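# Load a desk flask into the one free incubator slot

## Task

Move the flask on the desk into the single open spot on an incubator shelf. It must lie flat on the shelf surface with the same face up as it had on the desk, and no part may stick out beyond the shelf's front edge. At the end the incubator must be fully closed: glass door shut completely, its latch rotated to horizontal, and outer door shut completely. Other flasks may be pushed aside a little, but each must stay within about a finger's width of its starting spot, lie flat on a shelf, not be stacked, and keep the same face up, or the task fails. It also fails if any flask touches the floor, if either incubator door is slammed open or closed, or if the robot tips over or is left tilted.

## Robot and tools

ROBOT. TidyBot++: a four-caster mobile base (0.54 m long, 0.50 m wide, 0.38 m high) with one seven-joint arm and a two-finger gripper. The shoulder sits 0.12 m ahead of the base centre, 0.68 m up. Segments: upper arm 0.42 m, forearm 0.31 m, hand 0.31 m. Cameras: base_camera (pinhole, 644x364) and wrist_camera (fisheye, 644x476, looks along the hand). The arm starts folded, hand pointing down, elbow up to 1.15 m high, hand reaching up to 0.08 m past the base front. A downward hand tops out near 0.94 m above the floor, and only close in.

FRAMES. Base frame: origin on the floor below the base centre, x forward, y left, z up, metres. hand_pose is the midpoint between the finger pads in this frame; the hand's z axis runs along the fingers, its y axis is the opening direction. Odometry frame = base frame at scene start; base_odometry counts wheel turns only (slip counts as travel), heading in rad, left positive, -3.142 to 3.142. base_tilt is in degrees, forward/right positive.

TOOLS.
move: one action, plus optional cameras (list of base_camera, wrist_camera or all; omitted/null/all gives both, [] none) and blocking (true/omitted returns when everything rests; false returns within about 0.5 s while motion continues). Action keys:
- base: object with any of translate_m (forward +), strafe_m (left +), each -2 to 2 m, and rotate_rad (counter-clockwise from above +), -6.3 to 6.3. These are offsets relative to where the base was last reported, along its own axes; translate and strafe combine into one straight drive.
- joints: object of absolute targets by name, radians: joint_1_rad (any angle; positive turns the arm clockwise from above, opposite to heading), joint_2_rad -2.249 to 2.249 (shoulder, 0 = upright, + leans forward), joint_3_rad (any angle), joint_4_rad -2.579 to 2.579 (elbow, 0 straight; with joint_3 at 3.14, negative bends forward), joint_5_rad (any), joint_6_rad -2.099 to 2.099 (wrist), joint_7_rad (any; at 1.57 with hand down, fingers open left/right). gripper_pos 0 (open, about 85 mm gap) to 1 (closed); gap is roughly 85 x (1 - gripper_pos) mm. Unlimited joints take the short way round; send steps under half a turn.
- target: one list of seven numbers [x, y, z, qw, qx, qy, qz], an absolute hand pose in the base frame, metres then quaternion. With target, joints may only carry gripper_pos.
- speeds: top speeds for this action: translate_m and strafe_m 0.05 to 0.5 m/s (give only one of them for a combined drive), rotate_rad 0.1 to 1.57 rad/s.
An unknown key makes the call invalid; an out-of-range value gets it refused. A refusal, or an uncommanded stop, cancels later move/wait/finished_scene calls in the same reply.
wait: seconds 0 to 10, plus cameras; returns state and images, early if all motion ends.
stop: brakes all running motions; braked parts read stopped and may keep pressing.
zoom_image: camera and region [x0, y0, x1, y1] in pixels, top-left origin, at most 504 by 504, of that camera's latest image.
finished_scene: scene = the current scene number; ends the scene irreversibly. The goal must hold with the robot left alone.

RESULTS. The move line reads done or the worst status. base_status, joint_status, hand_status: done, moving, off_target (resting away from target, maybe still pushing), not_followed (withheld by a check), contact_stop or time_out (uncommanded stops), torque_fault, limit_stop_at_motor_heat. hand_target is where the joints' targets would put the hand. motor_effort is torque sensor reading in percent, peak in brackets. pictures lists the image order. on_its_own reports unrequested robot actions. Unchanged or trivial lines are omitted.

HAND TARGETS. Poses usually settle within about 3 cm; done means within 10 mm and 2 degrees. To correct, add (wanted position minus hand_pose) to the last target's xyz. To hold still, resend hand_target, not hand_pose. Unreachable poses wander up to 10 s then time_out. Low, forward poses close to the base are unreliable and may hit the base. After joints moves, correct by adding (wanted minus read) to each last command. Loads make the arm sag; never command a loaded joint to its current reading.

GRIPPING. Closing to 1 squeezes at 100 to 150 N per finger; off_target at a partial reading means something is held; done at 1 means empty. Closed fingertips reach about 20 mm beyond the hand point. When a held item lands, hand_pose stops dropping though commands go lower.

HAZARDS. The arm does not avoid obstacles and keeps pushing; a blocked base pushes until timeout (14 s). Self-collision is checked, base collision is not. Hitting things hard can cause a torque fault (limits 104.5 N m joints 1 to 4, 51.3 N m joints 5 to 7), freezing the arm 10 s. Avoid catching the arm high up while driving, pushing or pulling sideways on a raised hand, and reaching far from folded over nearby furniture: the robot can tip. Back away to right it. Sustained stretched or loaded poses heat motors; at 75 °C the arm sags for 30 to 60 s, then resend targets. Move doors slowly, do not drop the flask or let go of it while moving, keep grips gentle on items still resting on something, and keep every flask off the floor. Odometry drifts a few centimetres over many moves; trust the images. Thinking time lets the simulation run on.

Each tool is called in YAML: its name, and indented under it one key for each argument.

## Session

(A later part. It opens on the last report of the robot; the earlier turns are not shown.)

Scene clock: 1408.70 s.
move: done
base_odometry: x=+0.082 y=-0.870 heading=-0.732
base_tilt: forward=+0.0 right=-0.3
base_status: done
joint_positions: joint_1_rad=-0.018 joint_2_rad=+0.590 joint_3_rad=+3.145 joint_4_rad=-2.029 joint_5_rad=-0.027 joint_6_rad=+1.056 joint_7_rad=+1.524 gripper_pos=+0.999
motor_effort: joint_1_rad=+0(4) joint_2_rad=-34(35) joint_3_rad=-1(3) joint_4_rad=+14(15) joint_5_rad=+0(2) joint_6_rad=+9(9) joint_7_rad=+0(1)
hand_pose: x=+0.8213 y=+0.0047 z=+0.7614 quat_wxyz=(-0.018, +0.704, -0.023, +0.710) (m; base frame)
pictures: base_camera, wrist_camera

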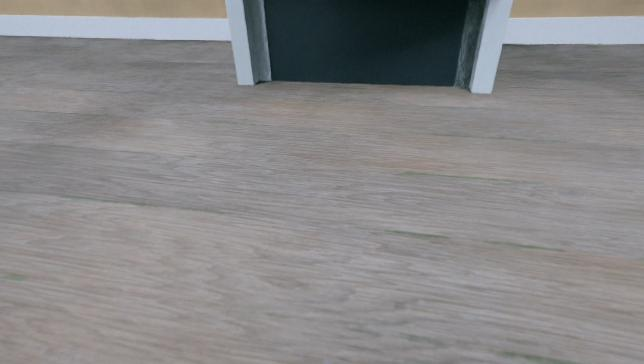

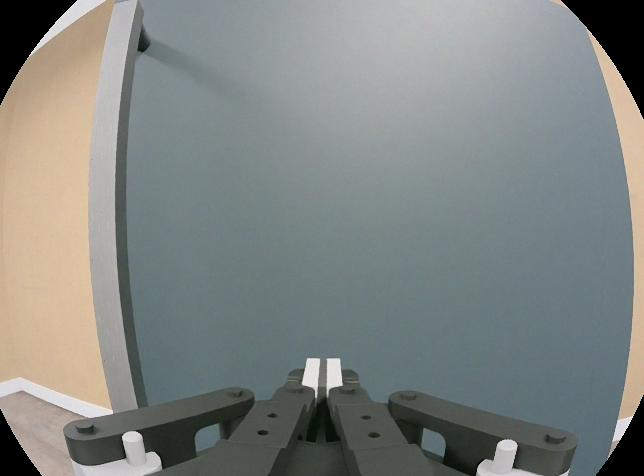

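move:
  base: {"strafe_m": -0.035, "translate_m": 0.22}
  speeds: {"translate_m": 0.08}
  cameras: ["wrist_camera"]

move:
  base: {"strafe_m": -0.012, "translate_m": 0.08}
  speeds: {"translate_m": 0.06}
  cameras: ["wrist_camera"]

Scene clock: 1419.80 s.
move: done
base_status: done
motor_effort: joint_1_rad=+0(2) joint_2_rad=-34(37) joint_3_rad=-3(3) joint_4_rad=+14(21) joint_5_rad=+1(1) joint_6_rad=+9(10) joint_7_rad=+0(1)
pictures: wrist_camera

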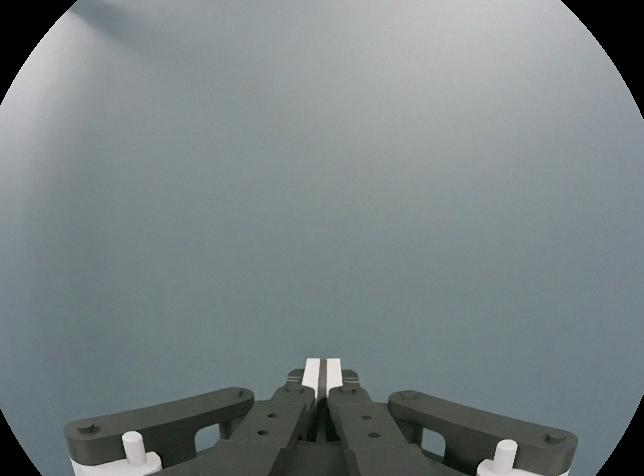

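Scene clock: 1421.63 s.
move: done
base_odometry: x=+0.273 y=-1.105 heading=-0.732
base_tilt: forward=+0.1 right=-0.3
base_status: done
joint_positions: joint_1_rad=-0.018 joint_2_rad=+0.589 joint_3_rad=+3.145 joint_4_rad=-2.030 joint_5_rad=-0.027 joint_6_rad=+1.056 joint_7_rad=+1.524 gripper_pos=+0.999
motor_effort: joint_1_rad=+0(3) joint_2_rad=-34(37) joint_3_rad=-1(2) joint_4_rad=+14(20) joint_5_rad=+1(1) joint_6_rad=+9(10) joint_7_rad=+0(1)
hand_pose: x=+0.8209 y=+0.0052 z=+0.7621 quat_wxyz=(-0.018, +0.704, -0.023, +0.710) (m; base frame)
pictures: wrist_camera

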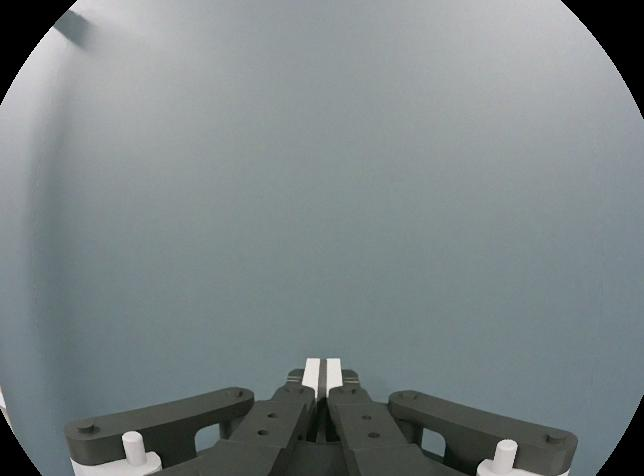

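move:
  base: {"strafe_m": -0.006, "translate_m": 0.04}
  speeds: {"translate_m": 0.05}
  cameras: []

move:
  base: {"translate_m": 0.02}
  speeds: {"translate_m": 0.05}
  cameras: ["wrist_camera"]

Scene clock: 1428.57 s.
move: done
base_status: done
motor_effort: joint_1_rad=+0(2) joint_2_rad=-35(36) joint_3_rad=-1(2) joint_4_rad=+14(19) joint_5_rad=+0(2) joint_6_rad=+9(10) joint_7_rad=+1(1)
pictures: none

Scene clock: 1429.43 s.
move: done
base_odometry: x=+0.314 y=-1.150 heading=-0.732
base_tilt: forward=+0.1 right=-0.3
base_status: done
joint_positions: joint_1_rad=-0.018 joint_2_rad=+0.590 joint_3_rad=+3.145 joint_4_rad=-2.027 joint_5_rad=-0.027 joint_6_rad=+1.056 joint_7_rad=+1.524 gripper_pos=+0.999
motor_effort: joint_1_rad=+0(1) joint_2_rad=-35(35) joint_3_rad=-1(2) joint_4_rad=+14(17) joint_5_rad=+0(1) joint_6_rad=+9(9) joint_7_rad=+0(1)
hand_pose: x=+0.8219 y=+0.0052 z=+0.7628 quat_wxyz=(-0.018, +0.703, -0.023, +0.711) (m; base frame)
pictures: wrist_camera

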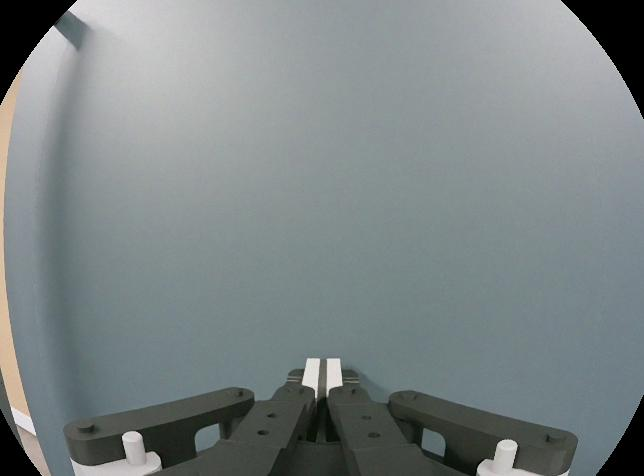

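move:
  base: {"translate_m": 0.02}
  speeds: {"translate_m": 0.05}
  cameras: []

move:
  base: {"translate_m": 0.015}
  speeds: {"translate_m": 0.05}
  cameras: ["wrist_camera"]

Scene clock: 1435.27 s.
move: done
base_status: done
motor_effort: joint_1_rad=+1(2) joint_2_rad=-27(35) joint_3_rad=+0(2) joint_4_rad=+23(26) joint_5_rad=+0(2) joint_6_rad=+7(9) joint_7_rad=+1(1)
pictures: none

Scene clock: 1436.10 s.
move: done
base_odometry: x=+0.339 y=-1.173 heading=-0.732
base_tilt: forward=+0.0 right=-0.3
base_status: done
joint_positions: joint_1_rad=-0.018 joint_2_rad=+0.529 joint_3_rad=+3.144 joint_4_rad=-2.120 joint_5_rad=-0.027 joint_6_rad=+1.061 joint_7_rad=+1.524 gripper_pos=+0.999
motor_effort: joint_1_rad=+2(3) joint_2_rad=-21(28) joint_3_rad=+1(2) joint_4_rad=+31(36) joint_5_rad=+0(1) joint_6_rad=+6(9) joint_7_rad=+0(1)
hand_pose: x=+0.7912 y=+0.0050 z=+0.7626 quat_wxyz=(-0.018, +0.713, -0.023, +0.701) (m; base frame)
pictures: wrist_camera

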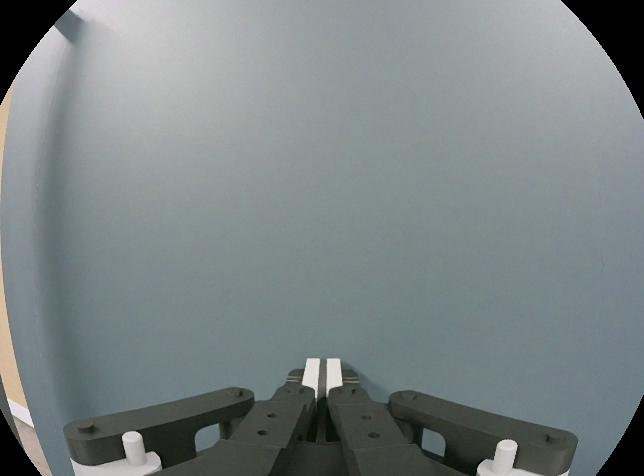

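move:
  base: {"translate_m": -0.6}
  speeds: {"translate_m": 0.3}
  cameras: ["wrist_camera"]

move:
  base: {"rotate_rad": -0.25}
  joints: {"joint_1_rad": -0.35, "joint_4_rad": -1.7, "joint_2_rad": 0.1, "joint_6_rad": 0.2}

zoom_image:
  camera: "wrist_camera"
  region: [200, 20, 600, 420]

Scene clock: 1447.97 s.
move: done
base_status: done
motor_effort: joint_1_rad=+0(2) joint_2_rad=-35(37) joint_3_rad=-1(2) joint_4_rad=+14(29) joint_5_rad=+0(1) joint_6_rad=+9(10) joint_7_rad=+1(1)
pictures: wrist_camera

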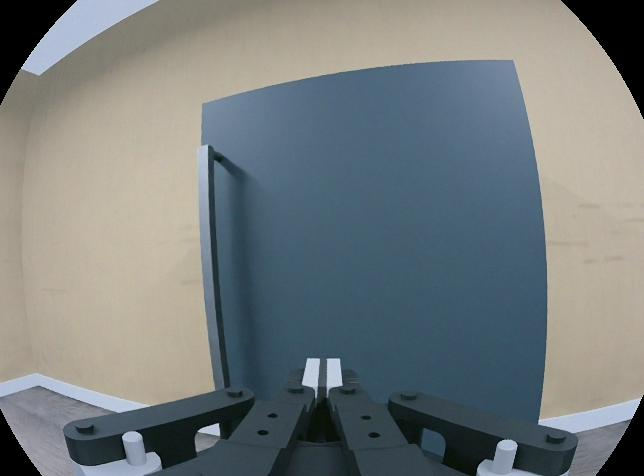

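Scene clock: 1450.00 s.
move: done
base_odometry: x=-0.107 y=-0.772 heading=-0.982
base_tilt: forward=+0.1 right=-0.3
base_status: done
joint_positions: joint_1_rad=-0.343 joint_2_rad=+0.108 joint_3_rad=+3.138 joint_4_rad=-1.714 joint_5_rad=-0.027 joint_6_rad=+0.256 joint_7_rad=+1.524 gripper_pos=+0.999
joint_status: all done
motor_effort: joint_1_rad=+0(6) joint_2_rad=-26(38) joint_3_rad=-1(6) joint_4_rad=+21(22) joint_5_rad=+0(2) joint_6_rad=+9(10) joint_7_rad=+1(1)
hand_pose: x=+0.7411 y=+0.2234 z=+1.0232 quat_wxyz=(-0.145, +0.699, +0.094, +0.694) (m; base frame)
pictures: base_camera, wrist_camera

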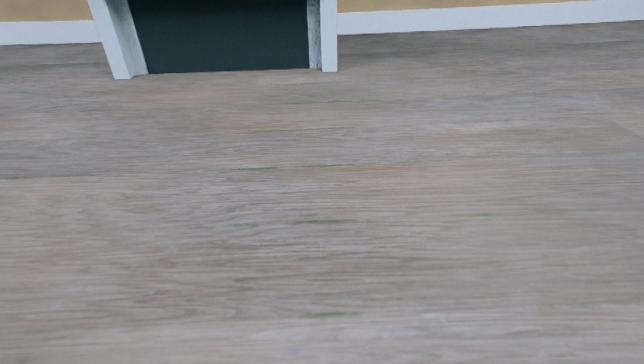

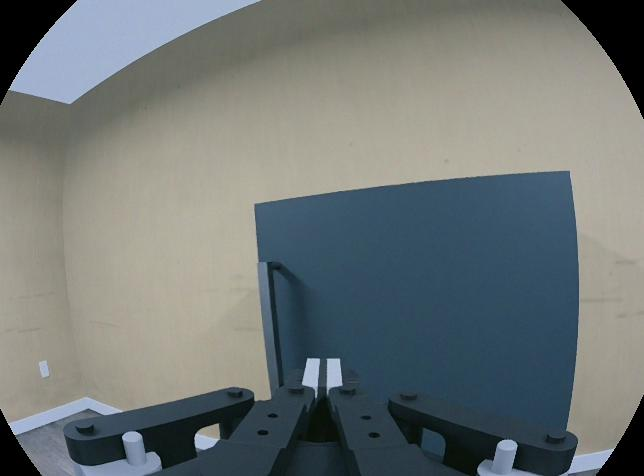

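Scaled by 1.260.

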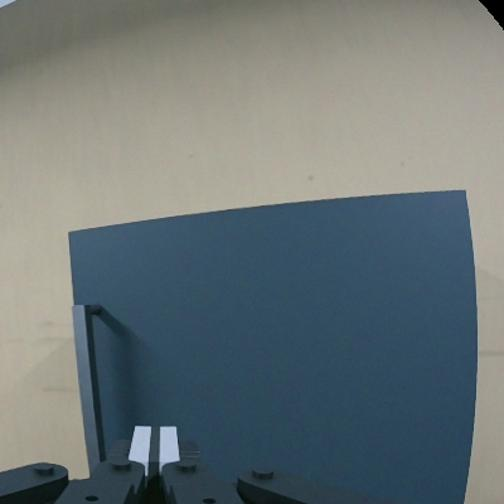

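move:
  base: {"strafe_m": 0.9, "translate_m": 0.4}
  joints: {"joint_1_rad": 0.3, "joint_6_rad": 0.0}

zoom_image:
  camera: "wrist_camera"
  region: [150, 50, 550, 400]

Scene clock: 1458.20 s.
move: done
base_odometry: x=+0.863 y=-0.605 heading=-0.982
base_tilt: forward=+0.0 right=-0.3
base_status: done
joint_positions: joint_1_rad=+0.290 joint_2_rad=+0.107 joint_3_rad=+3.141 joint_4_rad=-1.714 joint_5_rad=-0.027 joint_6_rad=+0.053 joint_7_rad=+1.524 gripper_pos=+0.999
joint_status: all done
motor_effort: joint_1_rad=-1(4) joint_2_rad=-25(26) joint_3_rad=-1(4) joint_4_rad=+21(22) joint_5_rad=+0(1) joint_6_rad=+9(10) joint_7_rad=+1(1)
hand_pose: x=+0.7467 y=-0.1866 z=+0.9609 quat_wxyz=(+0.069, +0.761, -0.140, +0.630) (m; base frame)
pictures: base_camera, wrist_camera

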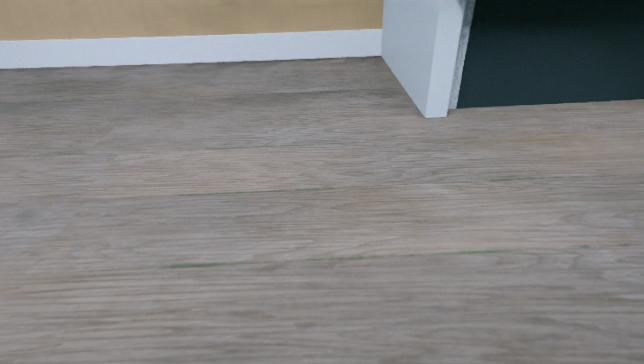

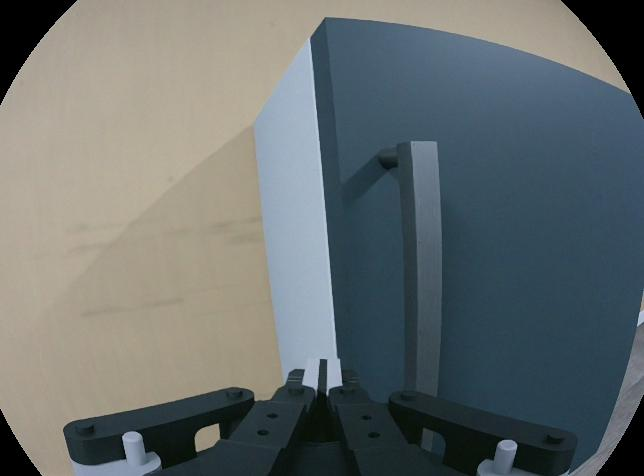

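Scaled by 1.260.

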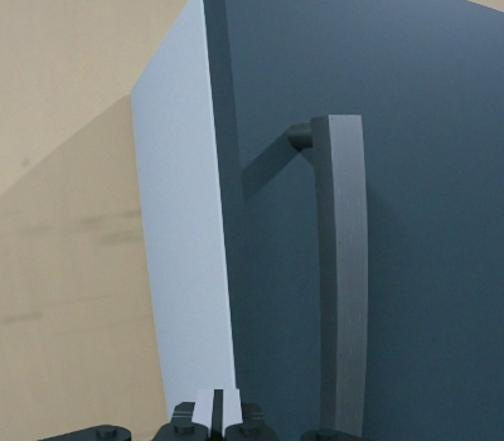

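finished_scene:
  scene: 1

The scene is finished: the task was done.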